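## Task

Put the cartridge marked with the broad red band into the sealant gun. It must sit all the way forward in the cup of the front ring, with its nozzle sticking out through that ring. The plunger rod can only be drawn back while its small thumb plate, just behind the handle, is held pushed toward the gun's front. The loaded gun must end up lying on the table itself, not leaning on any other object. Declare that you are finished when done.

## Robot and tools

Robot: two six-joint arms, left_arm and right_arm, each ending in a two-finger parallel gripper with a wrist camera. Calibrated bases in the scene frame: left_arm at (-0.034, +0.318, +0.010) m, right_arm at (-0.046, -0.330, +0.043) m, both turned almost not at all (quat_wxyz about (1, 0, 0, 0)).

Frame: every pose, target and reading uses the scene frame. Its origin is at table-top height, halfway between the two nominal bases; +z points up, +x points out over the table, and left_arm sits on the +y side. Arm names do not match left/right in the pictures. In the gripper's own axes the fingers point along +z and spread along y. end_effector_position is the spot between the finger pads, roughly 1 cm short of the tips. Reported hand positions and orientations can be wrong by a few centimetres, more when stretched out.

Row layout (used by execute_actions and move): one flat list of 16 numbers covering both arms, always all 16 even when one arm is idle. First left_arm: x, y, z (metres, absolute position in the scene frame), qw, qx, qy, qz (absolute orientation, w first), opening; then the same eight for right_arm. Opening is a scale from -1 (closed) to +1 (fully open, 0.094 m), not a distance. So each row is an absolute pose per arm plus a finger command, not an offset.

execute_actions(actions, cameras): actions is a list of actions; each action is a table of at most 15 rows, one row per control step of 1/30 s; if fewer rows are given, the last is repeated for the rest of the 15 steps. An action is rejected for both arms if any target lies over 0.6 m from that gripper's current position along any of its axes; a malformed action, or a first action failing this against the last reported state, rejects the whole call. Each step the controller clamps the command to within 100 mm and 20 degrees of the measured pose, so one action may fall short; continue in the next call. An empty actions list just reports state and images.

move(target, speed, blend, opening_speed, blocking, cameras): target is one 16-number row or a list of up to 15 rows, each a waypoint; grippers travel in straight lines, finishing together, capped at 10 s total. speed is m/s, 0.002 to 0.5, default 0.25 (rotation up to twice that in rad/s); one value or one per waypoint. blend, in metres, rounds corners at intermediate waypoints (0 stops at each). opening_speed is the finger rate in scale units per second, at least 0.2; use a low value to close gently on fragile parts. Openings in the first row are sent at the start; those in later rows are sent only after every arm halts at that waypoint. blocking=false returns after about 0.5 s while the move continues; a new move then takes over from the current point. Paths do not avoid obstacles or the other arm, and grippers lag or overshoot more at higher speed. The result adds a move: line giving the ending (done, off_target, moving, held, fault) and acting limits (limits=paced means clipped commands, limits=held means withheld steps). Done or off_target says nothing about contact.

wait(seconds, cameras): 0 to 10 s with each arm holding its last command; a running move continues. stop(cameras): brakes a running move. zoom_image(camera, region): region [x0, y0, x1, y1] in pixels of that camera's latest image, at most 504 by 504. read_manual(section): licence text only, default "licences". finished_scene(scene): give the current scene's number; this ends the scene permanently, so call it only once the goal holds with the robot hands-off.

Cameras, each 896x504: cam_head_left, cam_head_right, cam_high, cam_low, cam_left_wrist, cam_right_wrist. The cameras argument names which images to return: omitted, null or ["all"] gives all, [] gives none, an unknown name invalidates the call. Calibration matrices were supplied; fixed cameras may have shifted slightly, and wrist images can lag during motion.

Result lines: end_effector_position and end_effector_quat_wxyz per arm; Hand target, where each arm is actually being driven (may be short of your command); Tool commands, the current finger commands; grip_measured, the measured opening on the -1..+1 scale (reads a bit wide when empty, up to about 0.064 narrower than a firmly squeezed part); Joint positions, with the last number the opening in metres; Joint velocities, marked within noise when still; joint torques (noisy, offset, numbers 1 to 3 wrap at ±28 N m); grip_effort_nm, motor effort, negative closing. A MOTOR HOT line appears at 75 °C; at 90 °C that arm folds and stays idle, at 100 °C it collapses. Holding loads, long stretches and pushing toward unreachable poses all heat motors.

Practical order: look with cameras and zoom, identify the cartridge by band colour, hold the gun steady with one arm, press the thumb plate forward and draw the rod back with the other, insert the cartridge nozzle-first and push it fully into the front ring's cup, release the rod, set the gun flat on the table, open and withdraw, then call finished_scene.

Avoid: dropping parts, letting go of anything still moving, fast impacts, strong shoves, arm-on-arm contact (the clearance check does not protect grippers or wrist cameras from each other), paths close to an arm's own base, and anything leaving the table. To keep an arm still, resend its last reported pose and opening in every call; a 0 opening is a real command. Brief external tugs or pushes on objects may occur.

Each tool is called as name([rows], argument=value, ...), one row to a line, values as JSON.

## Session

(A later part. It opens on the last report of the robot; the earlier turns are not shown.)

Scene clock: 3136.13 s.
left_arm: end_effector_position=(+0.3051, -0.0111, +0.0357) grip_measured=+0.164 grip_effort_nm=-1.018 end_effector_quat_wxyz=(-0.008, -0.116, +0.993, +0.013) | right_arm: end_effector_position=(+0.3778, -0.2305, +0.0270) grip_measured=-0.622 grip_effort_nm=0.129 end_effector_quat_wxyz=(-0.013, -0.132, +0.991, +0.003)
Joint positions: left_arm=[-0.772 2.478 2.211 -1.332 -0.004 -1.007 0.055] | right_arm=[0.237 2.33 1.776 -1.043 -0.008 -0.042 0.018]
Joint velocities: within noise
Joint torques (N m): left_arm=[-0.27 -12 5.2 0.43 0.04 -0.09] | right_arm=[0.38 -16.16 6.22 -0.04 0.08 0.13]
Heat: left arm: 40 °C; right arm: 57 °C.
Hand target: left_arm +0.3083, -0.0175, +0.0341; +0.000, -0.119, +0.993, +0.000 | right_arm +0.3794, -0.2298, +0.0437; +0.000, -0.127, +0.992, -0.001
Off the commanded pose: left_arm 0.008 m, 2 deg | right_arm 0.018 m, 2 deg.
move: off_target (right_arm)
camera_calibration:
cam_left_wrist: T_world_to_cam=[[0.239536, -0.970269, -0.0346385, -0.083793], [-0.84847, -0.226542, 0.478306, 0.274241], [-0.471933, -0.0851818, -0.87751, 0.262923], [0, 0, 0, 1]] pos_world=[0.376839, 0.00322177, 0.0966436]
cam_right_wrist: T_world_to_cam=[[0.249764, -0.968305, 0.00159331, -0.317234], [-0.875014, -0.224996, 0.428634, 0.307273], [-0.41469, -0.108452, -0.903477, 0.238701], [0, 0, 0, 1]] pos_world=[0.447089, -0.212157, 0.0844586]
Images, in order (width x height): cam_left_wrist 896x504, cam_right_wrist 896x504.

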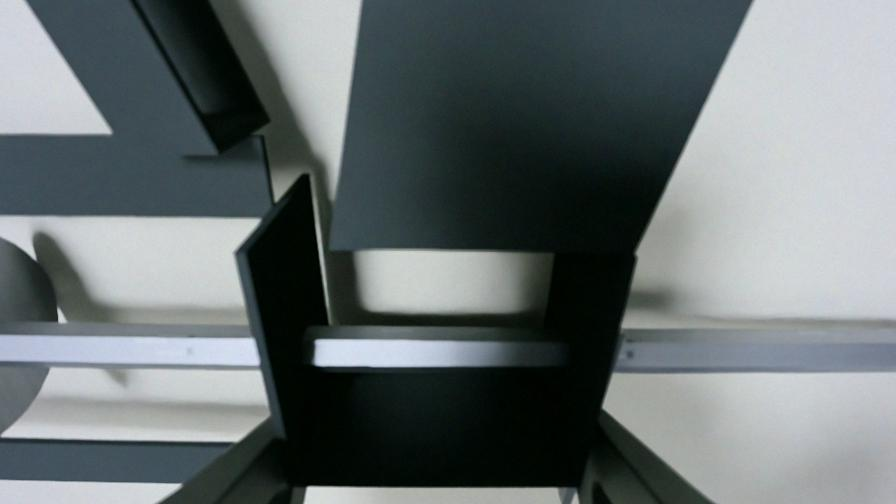

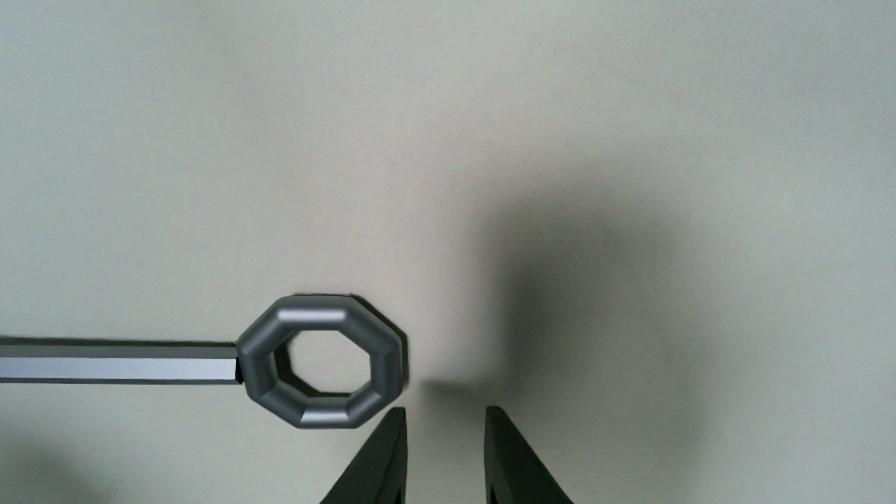

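move([
  [0.308,-0.018,0.034,0,-0.1188,0.9929,0,0.05,0.384,-0.213,0.028,0.0,-0.1305,0.9914,0.0,-0.62],
], speed=0.1, cameras=["cam_right_wrist"])

Scene clock: 3154.97 s.
left_arm: end_effector_position=(+0.3051, -0.0111, +0.0357) grip_measured=+0.164 grip_effort_nm=-1.013 end_effector_quat_wxyz=(-0.008, -0.116, +0.993, +0.013) | right_arm: end_effector_position=(+0.3745, -0.2172, +0.0270) grip_measured=-0.622 grip_effort_nm=0.134 end_effector_quat_wxyz=(-0.013, -0.136, +0.991, +0.002)
Joint positions: left_arm=[-0.772 2.478 2.211 -1.332 -0.004 -1.007 0.055] | right_arm=[0.269 2.33 1.776 -1.043 -0.007 -0.017 0.018]
Joint velocities: within noise
Joint torques (N m): left_arm=[-0.43 -11.84 5.22 0.41 0.04 -0.1] | right_arm=[0.21 -11.85 8.47 0.27 0.06 0.13]
Heat: left arm: 40 °C; right arm: 55 °C.
Hand target: left_arm +0.3079, -0.0179, +0.0341; +0.000, -0.119, +0.993, +0.000 | right_arm +0.3843, -0.2148, +0.0280; +0.000, -0.130, +0.991, +0.000
Off the commanded pose: left_arm 0.008 m, 2 deg | right_arm 0.010 m, 2 deg.
move: done
camera_calibration:
cam_right_wrist: T_world_to_cam=[[0.25723, -0.966343, 0.0037564, -0.305924], [-0.873402, -0.230823, 0.428824, 0.305473], [-0.413524, -0.113587, -0.90338, 0.237204], [0, 0, 0, 1]] pos_world=[0.443583, -0.198174, 0.0844401]
Images, in order (width x height): cam_right_wrist 896x504.

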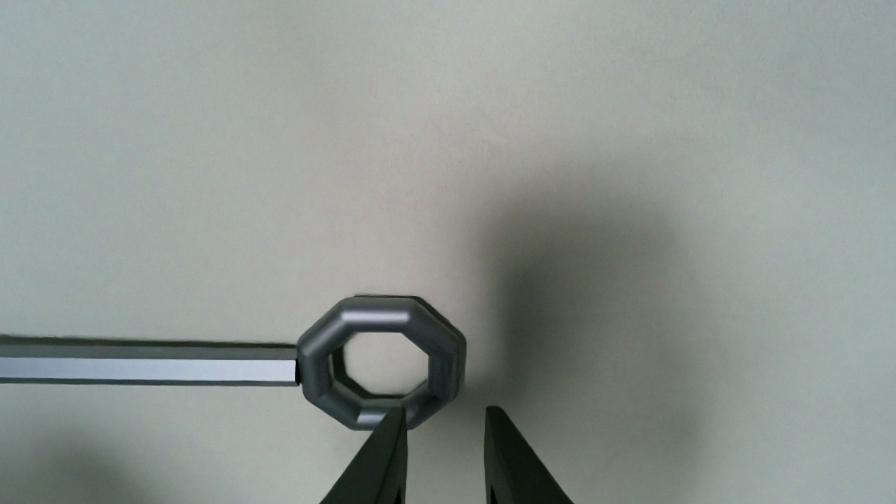

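move([
  [0.308,-0.018,0.034,0,-0.1188,0.9929,0,0.05,0.383,-0.212,0.006,0.0,-0.1305,0.9914,0.0,-0.62],
], speed=0.08, cameras=["cam_right_wrist"])

Scene clock: 3168.03 s.
left_arm: end_effector_position=(+0.3051, -0.0111, +0.0357) grip_measured=+0.164 grip_effort_nm=-1.013 end_effector_quat_wxyz=(-0.008, -0.116, +0.993, +0.013) | right_arm: end_effector_position=(+0.3867, -0.2140, +0.0179) grip_measured=-0.622 grip_effort_nm=0.129 end_effector_quat_wxyz=(+0.007, -0.134, +0.991, +0.004)
Joint positions: left_arm=[-0.772 2.478 2.211 -1.332 -0.004 -1.007 0.055] | right_arm=[0.269 2.351 1.776 -0.98 -0.007 -0.012 0.018]
Joint velocities: within noise
Joint torques (N m): left_arm=[-0.28 -12 5.22 0.42 0.04 -0.12] | right_arm=[0.75 -11.63 4.72 0.41 0.05 0.13]
Heat: left arm: 40 °C; right arm: 52 °C.
Hand target: left_arm +0.3079, -0.0179, +0.0341; +0.000, -0.119, +0.993, +0.000 | right_arm +0.3824, -0.2123, +0.0062; +0.000, -0.131, +0.991, +0.000
Off the commanded pose: left_arm 0.008 m, 2 deg | right_arm 0.013 m, 1 deg.
move: off_target (right_arm)
camera_calibration:
cam_right_wrist: T_world_to_cam=[[0.252627, -0.967556, 0.00383656, -0.304418], [-0.890882, -0.231057, 0.391079, 0.3282], [-0.377505, -0.102215, -0.920349, 0.223176], [0, 0, 0, 1]] pos_world=[0.453541, -0.195897, 0.0782157]
Images, in order (width x height): cam_right_wrist 896x504.

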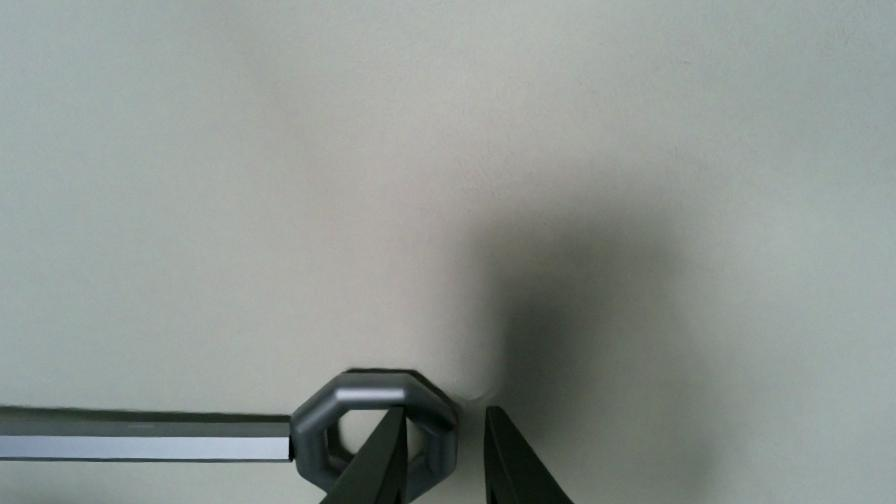

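move([
  [0.308,-0.018,0.034,0,-0.1188,0.9929,0,0.05,0.377,-0.212,0.000,0.0,-0.1305,0.9914,0.0,-0.62],
], speed=0.08, cameras=["cam_right_wrist"])

Scene clock: 3180.77 s.
left_arm: end_effector_position=(+0.3049, -0.0112, +0.0357) grip_measured=+0.163 grip_effort_nm=-1.018 end_effector_quat_wxyz=(-0.008, -0.116, +0.993, +0.012) | right_arm: end_effector_position=(+0.3799, -0.2153, +0.0094) grip_measured=-0.622 grip_effort_nm=0.125 end_effector_quat_wxyz=(+0.001, -0.128, +0.992, +0.003)
Joint positions: left_arm=[-0.772 2.478 2.211 -1.332 -0.003 -1.007 0.055] | right_arm=[0.271 2.349 1.738 -0.957 -0.005 0.001 0.018]
Joint velocities: within noise
Joint torques (N m): left_arm=[-0.58 -11.97 5.26 0.43 0.07 -0.11] | right_arm=[0.65 -12.45 3.99 0.53 0.04 0.13]
Heat: left arm: 40 °C; right arm: 52 °C.
Hand target: left_arm +0.3076, -0.0182, +0.0341; -0.001, -0.118, +0.993, +0.000 | right_arm +0.3776, -0.2133, +0.0011; +0.001, -0.124, +0.992, +0.000
Off the commanded pose: left_arm 0.008 m, 2 deg | right_arm 0.010 m, 0 deg.
move: done
camera_calibration:
cam_right_wrist: T_world_to_cam=[[0.240782, -0.970564, 0.00535948, -0.300152], [-0.888447, -0.21818, 0.403807, 0.32685], [-0.390751, -0.101991, -0.914829, 0.21771], [0, 0, 0, 1]] pos_world=[0.44773, -0.1978, 0.0687921]
Images, in order (width x height): cam_right_wrist 896x504.

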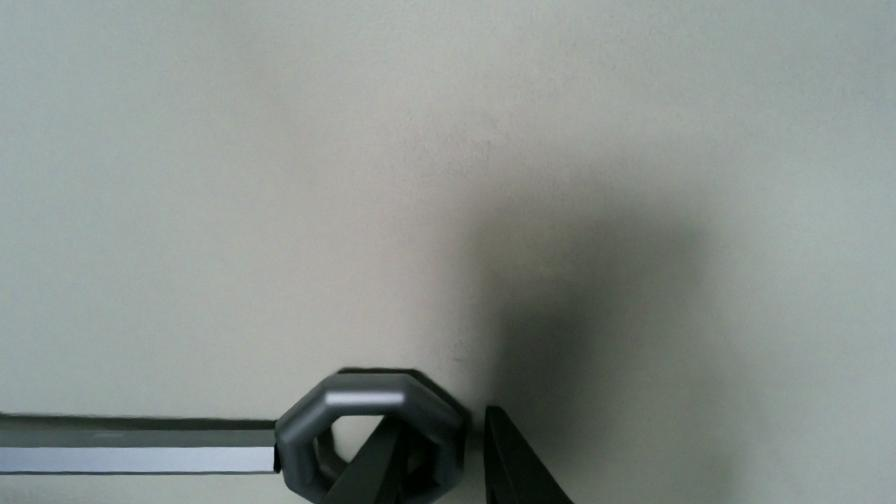

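Inserted. Close and pull.

move([
  [0.308,-0.018,0.034,0,-0.1188,0.9929,0,0.05,0.377,-0.212,0.001,0.0,-0.1305,0.9914,0.0,-0.95],
], speed=0.08, opening_speed=0.6, cameras=["cam_right_wrist"])

move([
  [0.308,-0.018,0.034,0,-0.1188,0.9929,0,0.05,0.391,-0.265,0.006,0.0,-0.1305,0.9914,0.0,-0.95],
], speed=0.06, cameras=["cam_right_wrist","cam_left_wrist"])

Scene clock: 3191.03 s.
left_arm: end_effector_position=(+0.3051, -0.0115, +0.0357) grip_measured=+0.163 grip_effort_nm=-1.018 end_effector_quat_wxyz=(-0.008, -0.117, +0.993, +0.012) | right_arm: end_effector_position=(+0.3795, -0.2139, +0.0094) grip_measured=-0.793 grip_effort_nm=-1.009 end_effector_quat_wxyz=(+0.001, -0.130, +0.991, +0.001)
Joint positions: left_arm=[-0.772 2.478 2.211 -1.331 -0.003 -1.008 0.055] | right_arm=[0.275 2.349 1.738 -0.957 -0.002 0.001 0.01]
Joint velocities: within noise
Joint torques (N m): left_arm=[-0.46 -11.96 5.22 0.42 0.04 -0.06] | right_arm=[0.64 -12.42 4.11 0.48 0 0.04]
Heat: left arm: 40 °C; right arm: 53 °C.
Hand target: left_arm +0.3081, -0.0180, +0.0341; +0.000, -0.119, +0.993, +0.000 | right_arm +0.3765, -0.2116, +0.0012; -0.001, -0.131, +0.991, +0.000
Off the commanded pose: left_arm 0.007 m, 2 deg | right_arm 0.009 m, 0 deg.
move: done
camera_calibration:
cam_right_wrist: T_world_to_cam=[[0.245235, -0.969427, 0.00842703, -0.300147], [-0.887756, -0.221065, 0.403757, 0.325939], [-0.38955, -0.106497, -0.914828, 0.216283], [0, 0, 0, 1]] pos_world=[0.447213, -0.195884, 0.068791]
Images, in order (width x height): cam_right_wrist 896x504.

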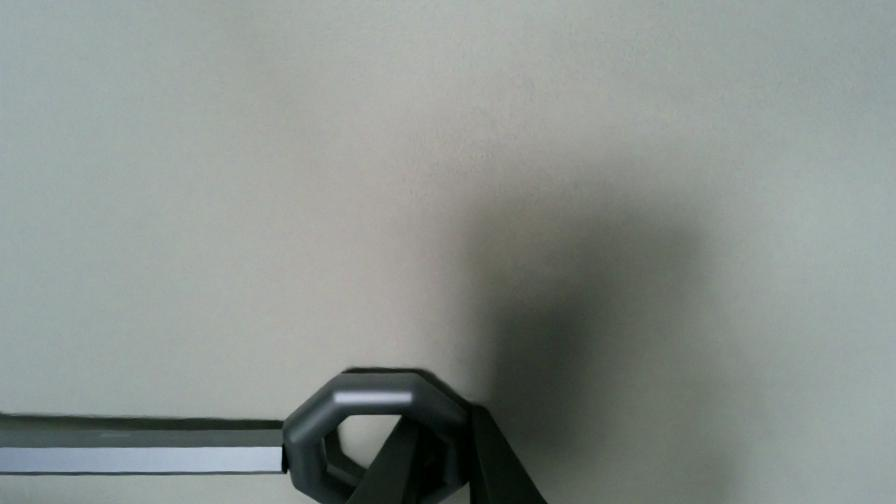

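Scene clock: 3192.63 s.
left_arm: end_effector_position=(+0.3052, -0.0175, +0.0356) grip_measured=+0.163 grip_effort_nm=-1.018 end_effector_quat_wxyz=(+0.001, -0.119, +0.993, +0.008) | right_arm: end_effector_position=(+0.3832, -0.2265, +0.0095) grip_measured=-0.801 grip_effort_nm=-1.004 end_effector_quat_wxyz=(-0.002, -0.137, +0.990, +0.044)
Joint positions: left_arm=[-0.784 2.478 2.211 -1.314 -0.012 -1.025 0.055] | right_arm=[0.211 2.351 1.738 -0.956 -0.088 -0.077 0.009]
Joint velocities: within noise
Joint torques (N m): left_arm=[-0.2 -11.95 5.11 0.29 0.05 0.05] | right_arm=[-3.58 -12.44 5.97 0.19 0.67 -0.4]
Heat: left arm: 40 °C; right arm: 53 °C.
Hand target: left_arm +0.3056, -0.0204, +0.0339; +0.003, -0.117, +0.993, +0.003 | right_arm +0.3884, -0.2578, +0.0060; -0.002, -0.135, +0.991, +0.006
Off the commanded pose: left_arm 0.003 m, 1 deg | right_arm 0.039 m, 5 deg.
move: off_target (right_arm)
camera_calibration:
cam_left_wrist: T_world_to_cam=[[0.245875, -0.96903, -0.0229476, -0.0923779], [-0.855989, -0.228179, 0.463914, 0.275723], [-0.454783, -0.0944219, -0.885583, 0.257258], [0, 0, 0, 1]] pos_world=[0.375726, -0.00231204, 0.0977917]
cam_right_wrist: T_world_to_cam=[[0.258165, -0.963021, -0.0770794, -0.315961], [-0.877877, -0.267151, 0.397445, 0.312255], [-0.40334, -0.03494, -0.914383, 0.237909], [0, 0, 0, 1]] pos_world=[0.45165, -0.212545, 0.0690815]
Images, in order (width x height): cam_left_wrist 896x504, cam_right_wrist 896x504.

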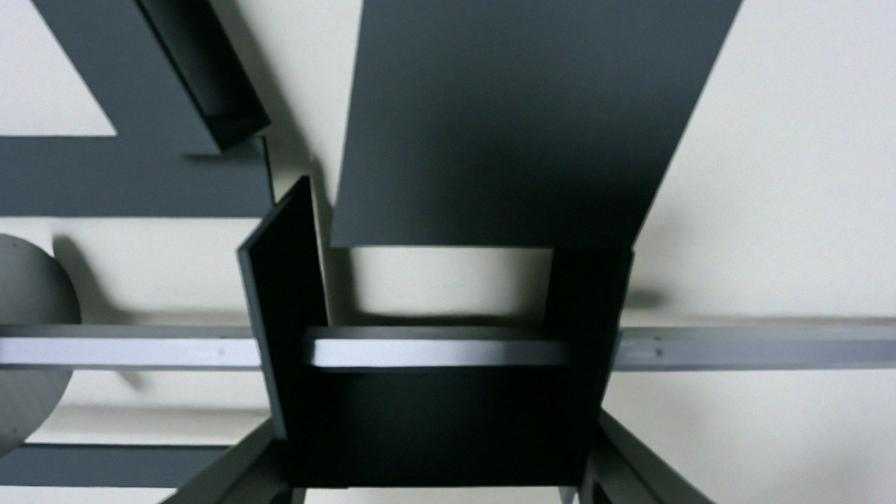

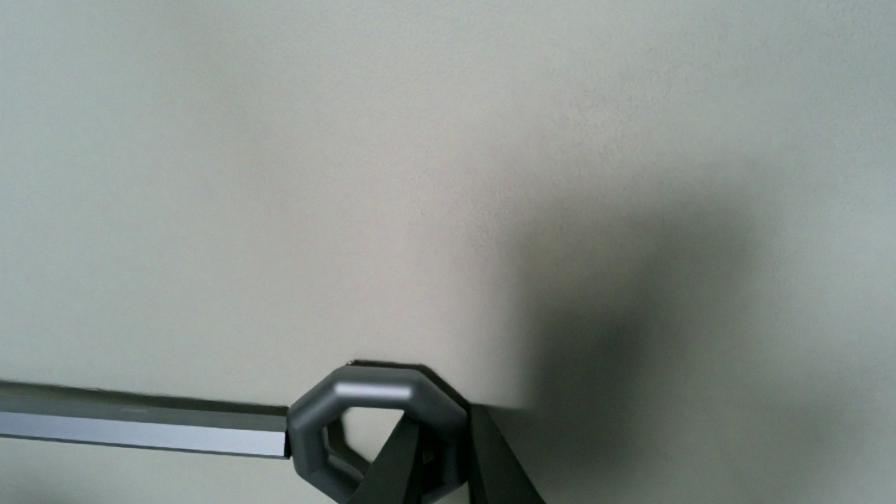

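move([
  [0.304,-0.005,0.034,0,-0.1188,0.9929,0,0.0,0.400,-0.310,0.006,0.0,-0.1305,0.9914,0.0,-0.95],
], speed=0.1, cameras=["cam_right_wrist","cam_left_wrist"])

Scene clock: 3212.23 s.
left_arm: end_effector_position=(+0.2987, -0.0116, +0.0373) grip_measured=+0.163 grip_effort_nm=-1.013 end_effector_quat_wxyz=(+0.003, -0.115, +0.993, +0.007) | right_arm: end_effector_position=(+0.3852, -0.2623, +0.0103) grip_measured=-0.804 grip_effort_nm=-1.009 end_effector_quat_wxyz=(-0.007, -0.136, +0.989, +0.065)
Joint positions: left_arm=[-0.786 2.425 2.12 -1.274 -0.014 -1.019 0.055] | right_arm=[0.113 2.351 1.738 -0.977 -0.129 -0.175 0.009]
Joint velocities: within noise
Joint torques (N m): left_arm=[1.78 -12.46 3.34 0.38 0.1 0.22] | right_arm=[-4.81 -11.59 8.34 0.22 1.09 -0.43]
Heat: left arm: 41 °C; right arm: 53 °C.
Hand target: left_arm +0.3034, -0.0052, +0.0344; +0.000, -0.118, +0.993, +0.001 | right_arm +0.3975, -0.3079, +0.0079; -0.001, -0.130, +0.992, +0.003
Off the commanded pose: left_arm 0.009 m, 1 deg | right_arm 0.050 m, 8 deg.
move: off_target (right_arm)
camera_calibration:
cam_left_wrist: T_world_to_cam=[[0.238491, -0.970915, -0.0211396, -0.0829895], [-0.859176, -0.221091, 0.46145, 0.271895], [-0.452702, -0.0918892, -0.886914, 0.255795], [0, 0, 0, 1]] pos_world=[0.369197, 0.00304277, 0.099648]
cam_right_wrist: T_world_to_cam=[[0.2556, -0.9593, -0.120047, -0.348455], [-0.871356, -0.28238, 0.401249, 0.297592], [-0.418818, 0.00204427, -0.908068, 0.253852], [0, 0, 0, 1]] pos_world=[0.454691, -0.250758, 0.0692749]
Images, in order (width x height): cam_left_wrist 896x504, cam_right_wrist 896x504.

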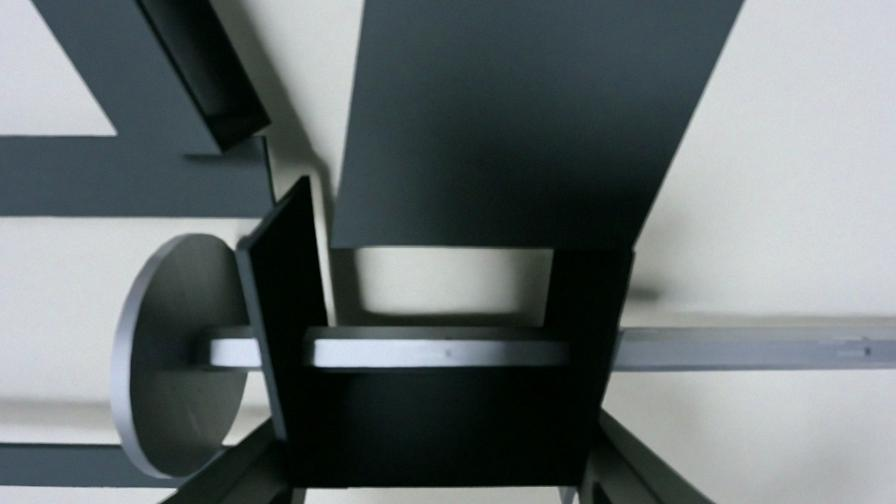

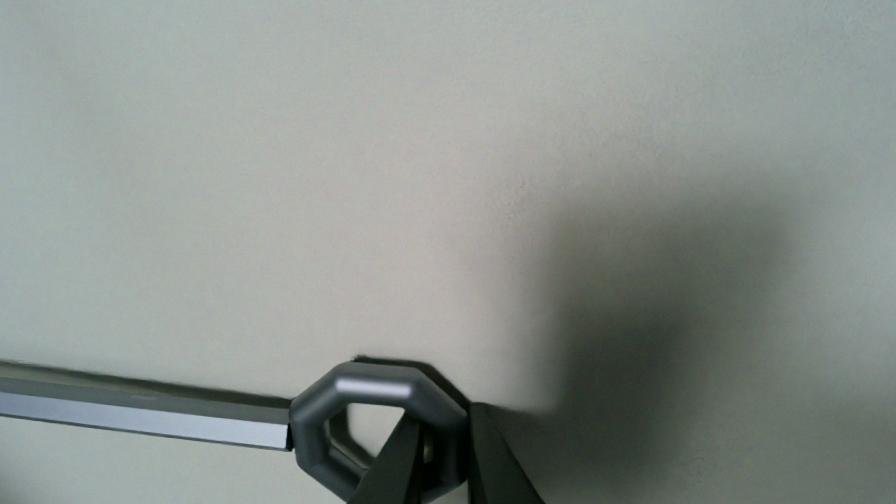

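move([
  [0.304,-0.010,0.034,0,-0.1188,0.9929,0,0.05,0.388,-0.268,0.006,0.0,-0.1305,0.9914,0.0,-0.95],
  [0.302,-0.007,0.034,0,-0.1188,0.9929,0,0.9,0.388,-0.268,0.006,0.0,-0.1305,0.9914,0.0,-0.95],
], speed=0.08, opening_speed=1.5, cameras=["cam_right_wrist","cam_left_wrist"])

Scene clock: 3264.00 s.
left_arm: end_effector_position=(+0.3053, -0.0212, +0.0321) grip_measured=+0.898 grip_effort_nm=0.139 end_effector_quat_wxyz=(+0.003, -0.115, +0.993, -0.023) | right_arm: end_effector_position=(+0.3853, -0.2601, +0.0097) grip_measured=-0.806 grip_effort_nm=-1.004 end_effector_quat_wxyz=(-0.008, -0.134, +0.991, +0.025)
Joint positions: left_arm=[-0.777 2.425 2.099 -1.205 0.023 -1.01 0.089] | right_arm=[0.15 2.349 1.738 -0.974 -0.051 -0.132 0.009]
Joint velocities: within noise
Joint torques (N m): left_arm=[0.75 -12.44 4.94 -0.05 -0.1 0.09] | right_arm=[0.06 -13.26 4.42 0.49 0.45 0.08]
Heat: left arm: 49 °C; right arm: 53 °C.
Hand target: left_arm +0.3028, -0.0098, +0.0337; -0.001, -0.115, +0.993, -0.007 | right_arm +0.3881, -0.2686, +0.0068; +0.000, -0.130, +0.992, +0.000
Off the commanded pose: left_arm 0.015 m, 3 deg | right_arm 0.009 m, 3 deg.
move: off_target (left_arm, right_arm)
camera_calibration:
cam_left_wrist: T_world_to_cam=[[0.237854, -0.970535, 0.0385692, -0.0956998], [-0.862942, -0.192926, 0.467024, 0.279351], [-0.445822, -0.144366, -0.883403, 0.249939], [0, 0, 0, 1]] pos_world=[0.375254, -0.0029032, 0.0940241]
cam_right_wrist: T_world_to_cam=[[0.251956, -0.966825, -0.0420414, -0.347755], [-0.876673, -0.246429, 0.413179, 0.309823], [-0.409832, -0.067246, -0.909679, 0.231842], [0, 0, 0, 1]] pos_world=[0.454249, -0.244279, 0.0682696]
Images, in order (width x height): cam_left_wrist 896x504, cam_right_wrist 896x504.

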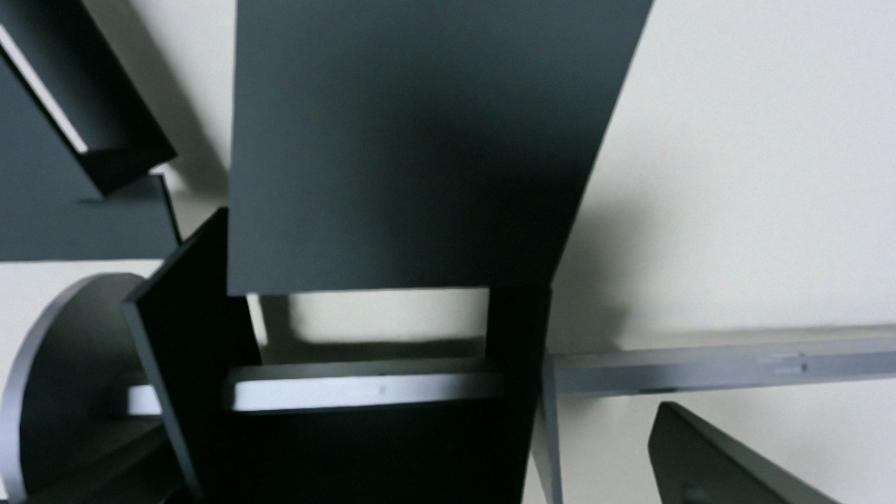

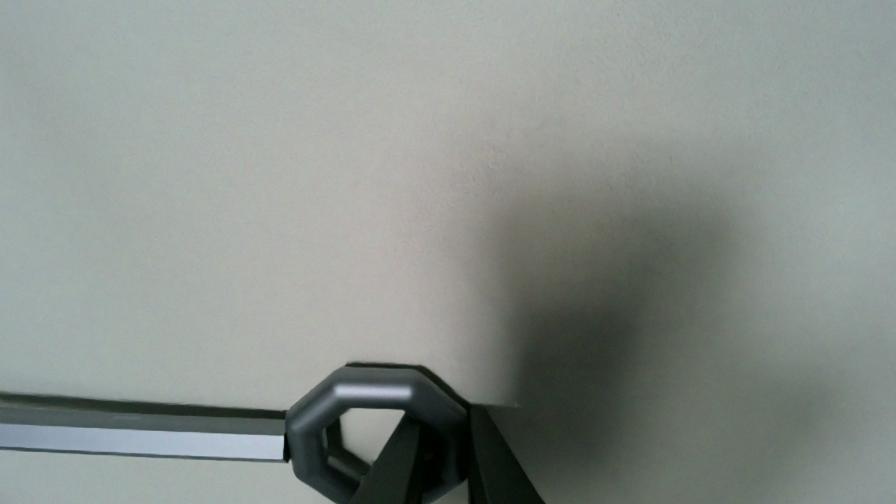

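move([
  [0.302,-0.012,0.095,0,-0.1188,0.9929,0,0.9,0.388,-0.268,0.006,0.0,-0.1305,0.9914,0.0,-0.95],
], speed=0.1, cameras=["cam_right_wrist","cam_left_wrist"])

Scene clock: 3282.03 s.
left_arm: end_effector_position=(+0.3012, -0.0117, +0.0986) grip_measured=+0.898 grip_effort_nm=0.105 end_effector_quat_wxyz=(-0.004, -0.121, +0.993, -0.012) | right_arm: end_effector_position=(+0.3853, -0.2601, +0.0097) grip_measured=-0.806 grip_effort_nm=-1.004 end_effector_quat_wxyz=(-0.008, -0.134, +0.991, +0.025)
Joint positions: left_arm=[-0.769 2.425 2.364 -1.497 0.022 -1.013 0.089] | right_arm=[0.15 2.349 1.738 -0.974 -0.051 -0.132 0.009]
Joint velocities: within noise
Joint torques (N m): left_arm=[0.01 -9.76 8.35 -0.05 -0.19 -0.09] | right_arm=[0.13 -13.12 4.48 0.48 0.44 0.07]
Heat: left arm: 49 °C; right arm: 54 °C.
Hand target: left_arm +0.3032, -0.0081, +0.0949; -0.002, -0.124, +0.992, +0.003 | right_arm +0.3879, -0.2679, +0.0063; -0.001, -0.130, +0.991, +0.001
Off the commanded pose: left_arm 0.004 m, 1 deg | right_arm 0.009 m, 3 deg.
move: off_target (right_arm)
camera_calibration:
cam_left_wrist: T_world_to_cam=[[0.24878, -0.968436, 0.0155283, -0.0890593], [-0.852413, -0.211306, 0.47827, 0.242091], [-0.459892, -0.13222, -0.878076, 0.312078], [0, 0, 0, 1]] pos_world=[0.37204, 0.00617035, 0.159626]
cam_right_wrist: T_world_to_cam=[[0.251956, -0.966825, -0.0420414, -0.347755], [-0.876673, -0.246429, 0.413179, 0.309823], [-0.409832, -0.067246, -0.909679, 0.231842], [0, 0, 0, 1]] pos_world=[0.454249, -0.244279, 0.0682696]
Images, in order (width x height): cam_left_wrist 896x504, cam_right_wrist 896x504.

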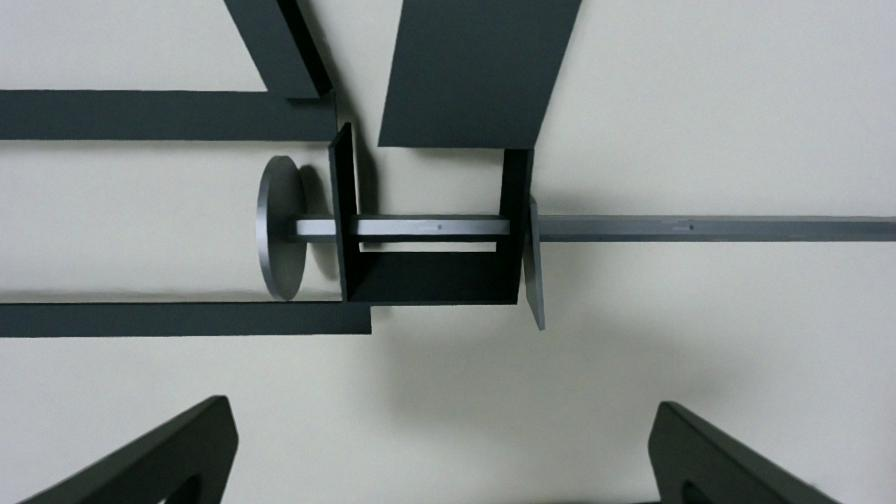

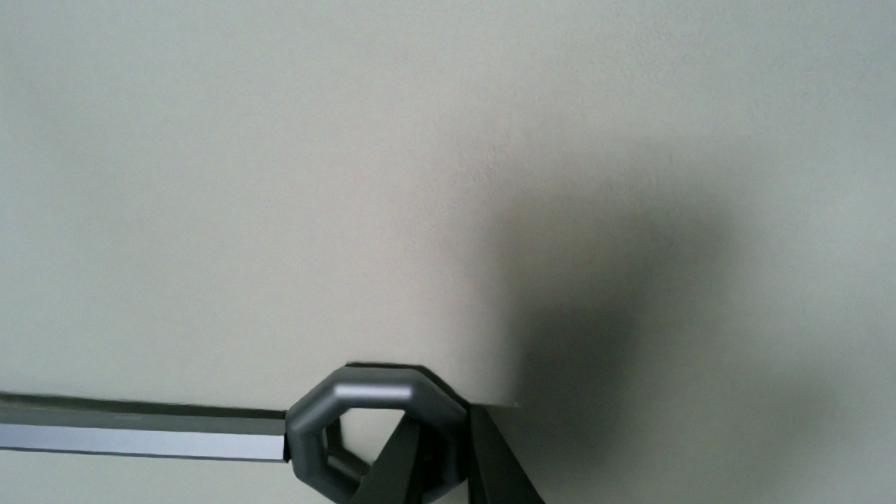

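move([
  [0.300,-0.011,0.055,0,-0.1201,0.9928,0,0.9,0.388,-0.268,0.006,0.0,-0.1305,0.9914,0.0,-0.95],
], speed=0.1, cameras=["cam_left_wrist"])

Scene clock: 3308.97 s.
left_arm: end_effector_position=(+0.2956, -0.0063, +0.0514) grip_measured=+0.898 grip_effort_nm=0.100 end_effector_quat_wxyz=(-0.019, -0.119, +0.993, +0.006) | right_arm: end_effector_position=(+0.3853, -0.2601, +0.0097) grip_measured=-0.806 grip_effort_nm=-1.009 end_effector_quat_wxyz=(-0.008, -0.134, +0.991, +0.025)
Joint positions: left_arm=[-0.769 2.425 2.175 -1.355 0.022 -1.01 0.089] | right_arm=[0.15 2.349 1.738 -0.974 -0.051 -0.132 0.009]
Joint velocities: within noise
Joint torques (N m): left_arm=[-0.84 -12.51 5.31 0.33 -0.21 -0.06] | right_arm=[0.12 -13.12 4.48 0.48 0.44 0.07]
Heat: left arm: 45 °C; right arm: 54 °C.
Hand target: left_arm +0.2995, -0.0106, +0.0552; -0.001, -0.119, +0.993, +0.000 | right_arm +0.3879, -0.2679, +0.0063; -0.001, -0.130, +0.991, +0.001
Off the commanded pose: left_arm 0.007 m, 2 deg | right_arm 0.009 m, 3 deg.
move: off_target (right_arm)
camera_calibration:
cam_left_wrist: T_world_to_cam=[[0.245648, -0.969038, -0.0249404, -0.0786904], [-0.836413, -0.224892, 0.499837, 0.255143], [-0.48997, -0.101923, -0.86576, 0.277218], [0, 0, 0, 1]] pos_world=[0.368564, 0.00938056, 0.110512]
Images, in order (width x height): cam_left_wrist 896x504.

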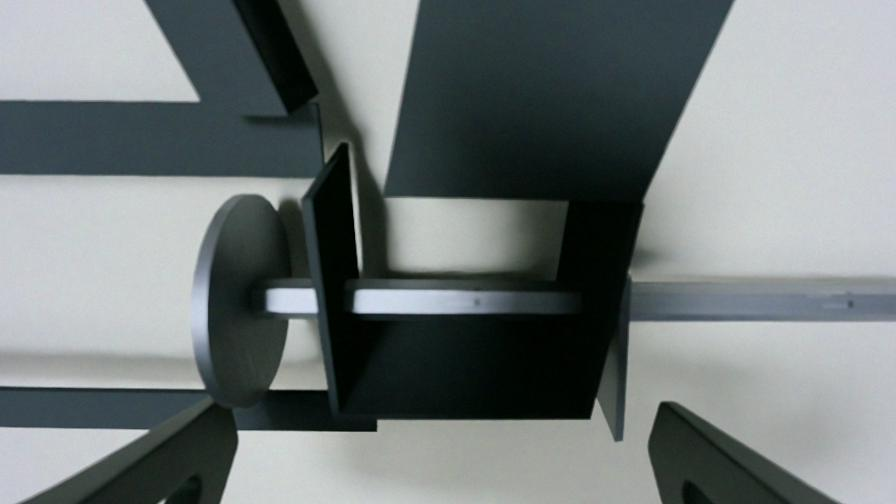

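move([
  [0.300,-0.008,0.032,0,-0.1201,0.9928,0,0.95,0.388,-0.268,0.006,0.0,-0.1305,0.9914,0.0,-0.95],
], speed=0.08, cameras=["cam_left_wrist"])

Scene clock: 3327.90 s.
left_arm: end_effector_position=(+0.2924, -0.0038, +0.0384) grip_measured=+0.948 grip_effort_nm=0.100 end_effector_quat_wxyz=(-0.013, -0.119, +0.993, +0.016) | right_arm: end_effector_position=(+0.3853, -0.2601, +0.0097) grip_measured=-0.806 grip_effort_nm=-1.004 end_effector_quat_wxyz=(-0.008, -0.134, +0.991, +0.025)
Joint positions: left_arm=[-0.778 2.414 2.105 -1.302 0 -1.019 0.092] | right_arm=[0.15 2.349 1.738 -0.974 -0.051 -0.132 0.009]
Joint velocities: within noise
Joint torques (N m): left_arm=[-0.29 -11.89 3.36 0.69 -0.1 -0.05] | right_arm=[0.14 -13.12 4.48 0.49 0.44 0.07]
Heat: left arm: 48 °C; right arm: 54 °C.
Hand target: left_arm +0.2987, -0.0093, +0.0327; +0.003, -0.121, +0.993, +0.003 | right_arm +0.3879, -0.2679, +0.0063; -0.001, -0.130, +0.991, +0.001
Off the commanded pose: left_arm 0.011 m, 2 deg | right_arm 0.009 m, 3 deg.
move: off_target (left_arm, right_arm)
camera_calibration:
cam_left_wrist: T_world_to_cam=[[0.24523, -0.968572, -0.0415986, -0.0750493], [-0.841928, -0.234046, 0.486189, 0.261645], [-0.480645, -0.084205, -0.872863, 0.262349], [0, 0, 0, 1]] pos_world=[0.364788, 0.0106375, 0.098664]
Images, in order (width x height): cam_left_wrist 896x504.

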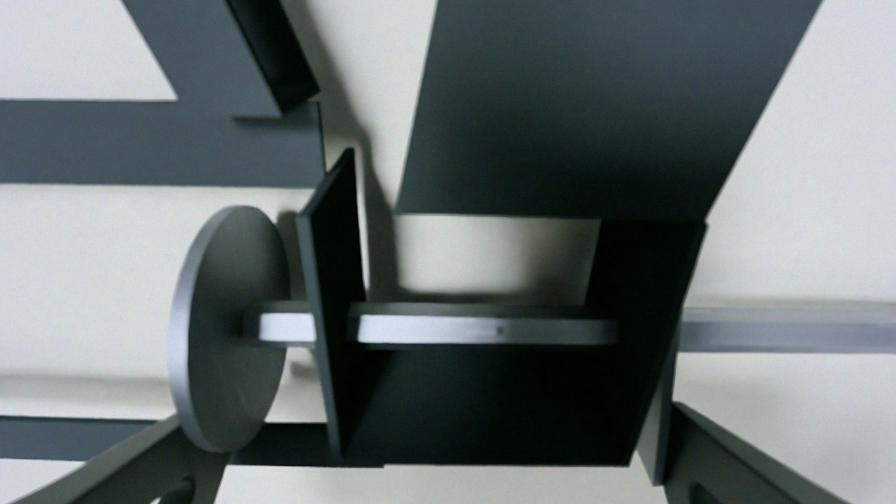

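move([
  [0.300,-0.010,0.028,0,-0.1201,0.9928,0,0.95,0.388,-0.268,0.006,0.0,-0.1305,0.9914,0.0,-0.95],
  [0.300,-0.010,0.028,0,-0.1201,0.9928,0,0.3,0.388,-0.268,0.006,0.0,-0.1305,0.9914,0.0,-0.95],
], speed=0.08, opening_speed=0.6, cameras=["cam_left_wrist","cam_right_wrist"])

Scene clock: 3346.13 s.
left_arm: end_effector_position=(+0.2946, -0.0002, +0.0383) grip_measured=+0.308 grip_effort_nm=-0.422 end_effector_quat_wxyz=(-0.015, -0.125, +0.992, +0.015) | right_arm: end_effector_position=(+0.3867, -0.2647, +0.0095) grip_measured=-0.807 grip_effort_nm=-1.009 end_effector_quat_wxyz=(-0.006, -0.132, +0.991, +0.014)
Joint positions: left_arm=[-0.767 2.411 2.099 -1.3 0.005 -1.021 0.061] | right_arm=[0.148 2.349 1.738 -0.971 -0.028 -0.129 0.009]
Joint velocities: within noise
Joint torques (N m): left_arm=[0.09 -11.03 3.73 0.74 0.03 0.02] | right_arm=[0.14 -13.14 4.4 0.47 0.23 0.05]
Heat: left arm: 47 °C; right arm: 54 °C.
Hand target: left_arm +0.3023, -0.0060, +0.0280; -0.003, -0.126, +0.992, +0.001 | right_arm +0.3881, -0.2686, +0.0061; +0.000, -0.130, +0.992, +0.000
Off the commanded pose: left_arm 0.015 m, 2 deg | right_arm 0.005 m, 2 deg.
move: off_target (left_arm); target 2's new opening was sent with left_arm's hand 0.014 m and 2 deg from that target
camera_calibration:
cam_left_wrist: T_world_to_cam=[[0.257103, -0.965532, -0.0405784, -0.075622], [-0.836867, -0.243447, 0.490292, 0.262739], [-0.483271, -0.0920967, -0.870613, 0.26425], [0, 0, 0, 1]] pos_world=[0.367025, 0.0152842, 0.0981725]
cam_right_wrist: T_world_to_cam=[[0.24799, -0.96858, -0.0188173, -0.351736], [-0.8802, -0.23339, 0.413252, 0.314808], [-0.404659, -0.0859192, -0.910422, 0.225017], [0, 0, 0, 1]] pos_world=[0.455376, -0.247878, 0.0681464]
Images, in order (width x height): cam_left_wrist 896x504, cam_right_wrist 896x504.

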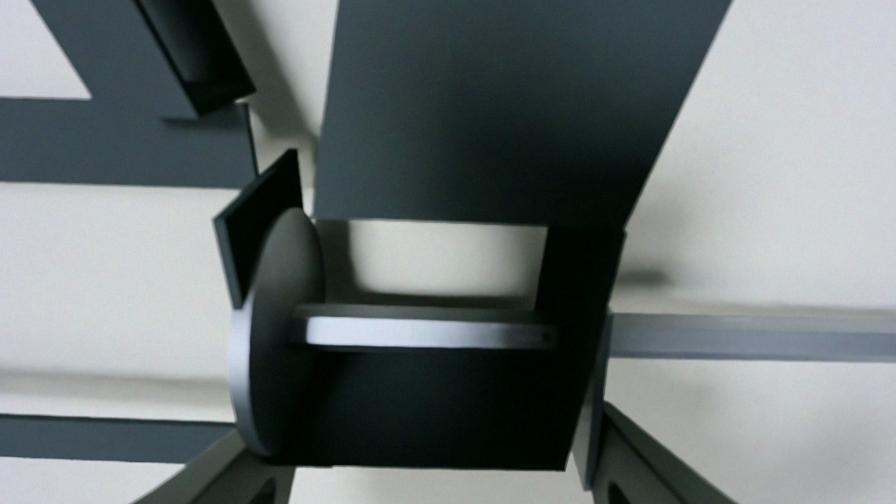

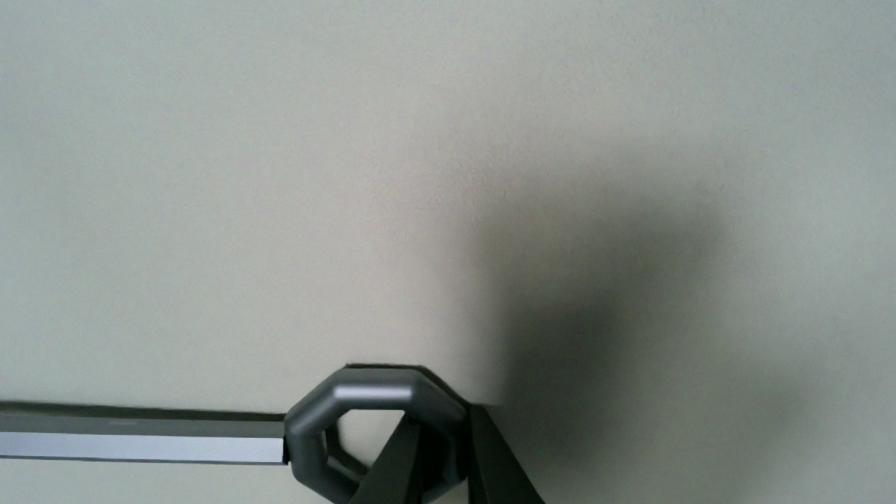

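move([
  [0.300,-0.006,0.032,0,-0.1201,0.9928,0,0.95,0.388,-0.268,0.006,0.0,-0.1305,0.9914,0.0,-0.95],
  [0.296,-0.002,0.12,0,-0.1201,0.9928,0,0.95,0.388,-0.268,0.006,0.0,-0.1305,0.9914,0.0,-0.95],
], speed=0.1, opening_speed=1.5)

Scene clock: 3360.20 s.
left_arm: end_effector_position=(+0.2919, -0.0090, +0.1145) grip_measured=+0.948 grip_effort_nm=0.110 end_effector_quat_wxyz=(-0.003, -0.114, +0.993, -0.005) | right_arm: end_effector_position=(+0.3867, -0.2647, +0.0095) grip_measured=-0.807 grip_effort_nm=-1.004 end_effector_quat_wxyz=(-0.006, -0.132, +0.991, +0.014)
Joint positions: left_arm=[-0.783 2.403 2.39 -1.553 0.011 -1.013 0.092] | right_arm=[0.148 2.349 1.738 -0.971 -0.028 -0.129 0.009]
Joint velocities: within noise
Joint torques (N m): left_arm=[0.13 -10.81 8.25 -0.1 -0.04 0.11] | right_arm=[0.28 -13.14 4.4 0.47 0.24 0.03]
Heat: left arm: 45 °C; right arm: 54 °C.
Hand target: left_arm +0.2925, -0.0071, +0.1200; -0.001, -0.110, +0.994, -0.003 | right_arm +0.3879, -0.2680, +0.0061; +0.000, -0.131, +0.991, +0.000
Off the commanded pose: left_arm 0.010 m, 1 deg | right_arm 0.005 m, 2 deg.
joint sent to its limit (left arm) — joint 4 (wrist pitch), lower limit. The joint targets are off in position, not in orientation.
move: done
camera_calibration:
cam_left_wrist: T_world_to_cam=[[0.23547, -0.971879, 0.00207765, -0.0789527], [-0.855742, -0.206318, 0.474487, 0.228633], [-0.460715, -0.113506, -0.88026, 0.322842], [0, 0, 0, 1]] pos_world=[0.36298, 0.00708298, 0.175866]
cam_right_wrist: T_world_to_cam=[[0.24799, -0.96858, -0.0188173, -0.351736], [-0.8802, -0.23339, 0.413252, 0.314808], [-0.404659, -0.0859192, -0.910422, 0.225017], [0, 0, 0, 1]] pos_world=[0.455376, -0.247878, 0.0681464]

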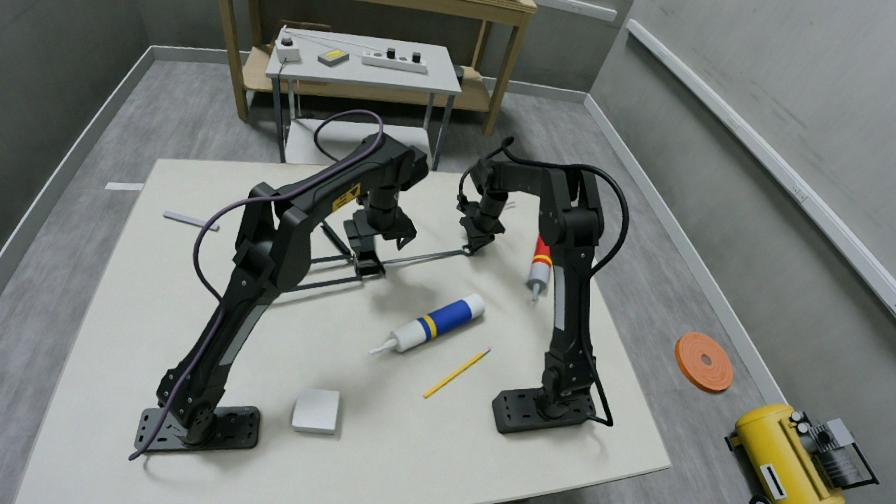

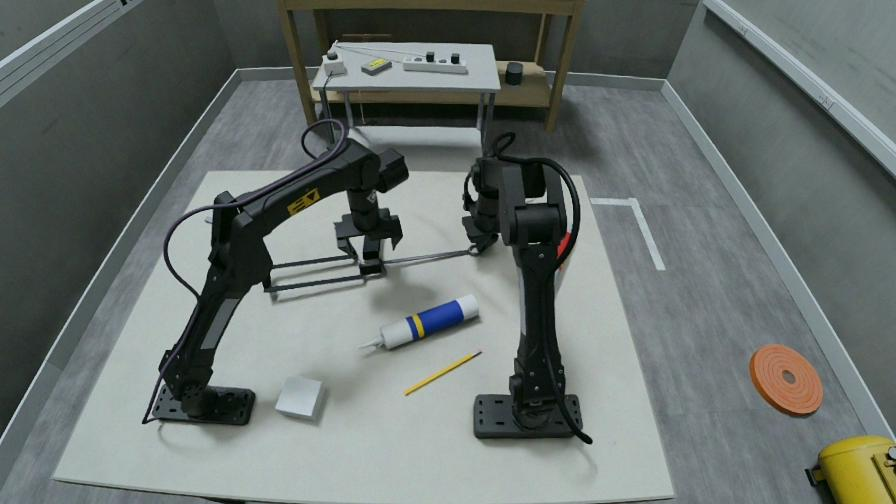

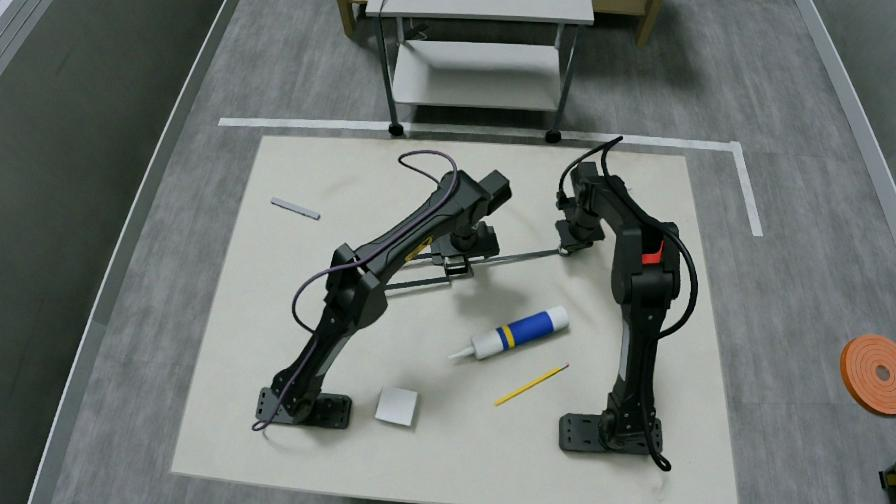

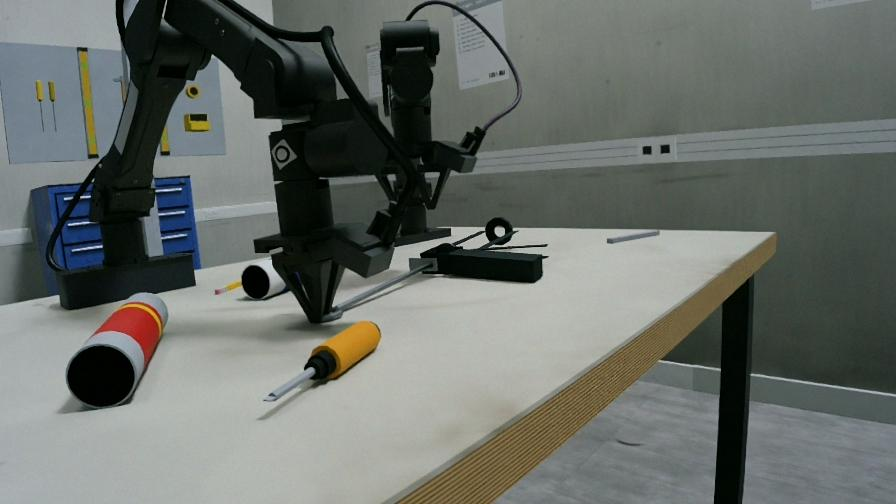

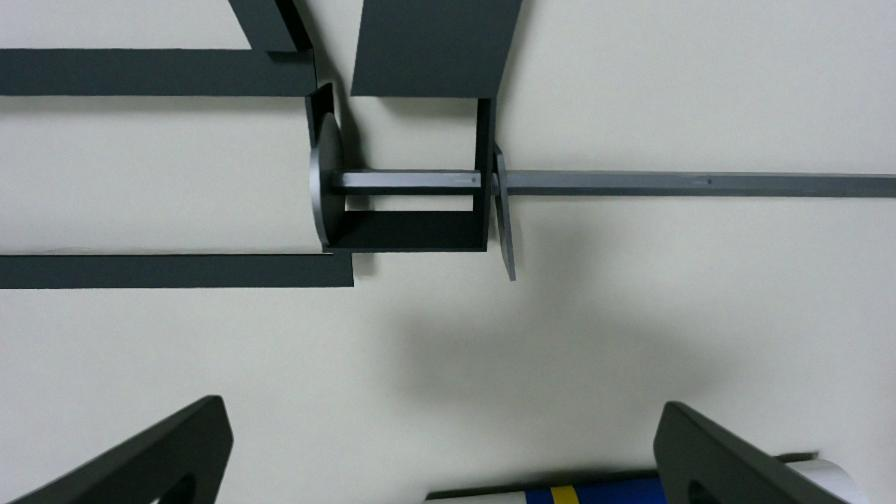

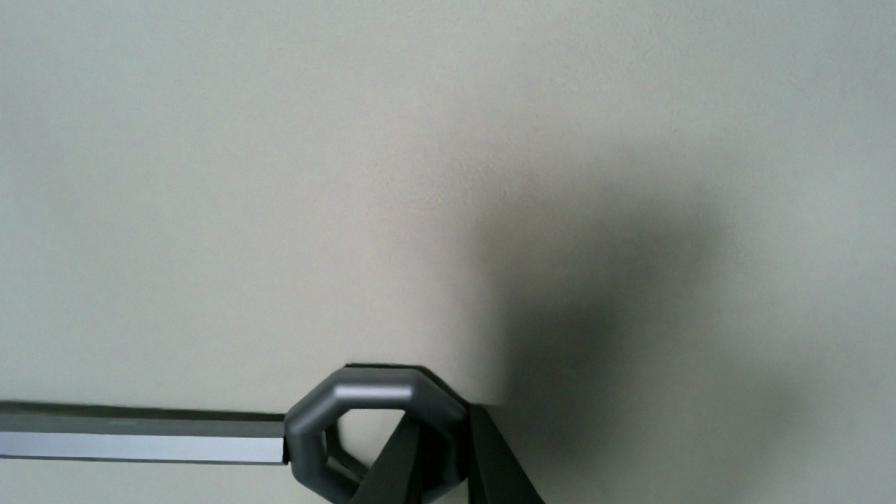

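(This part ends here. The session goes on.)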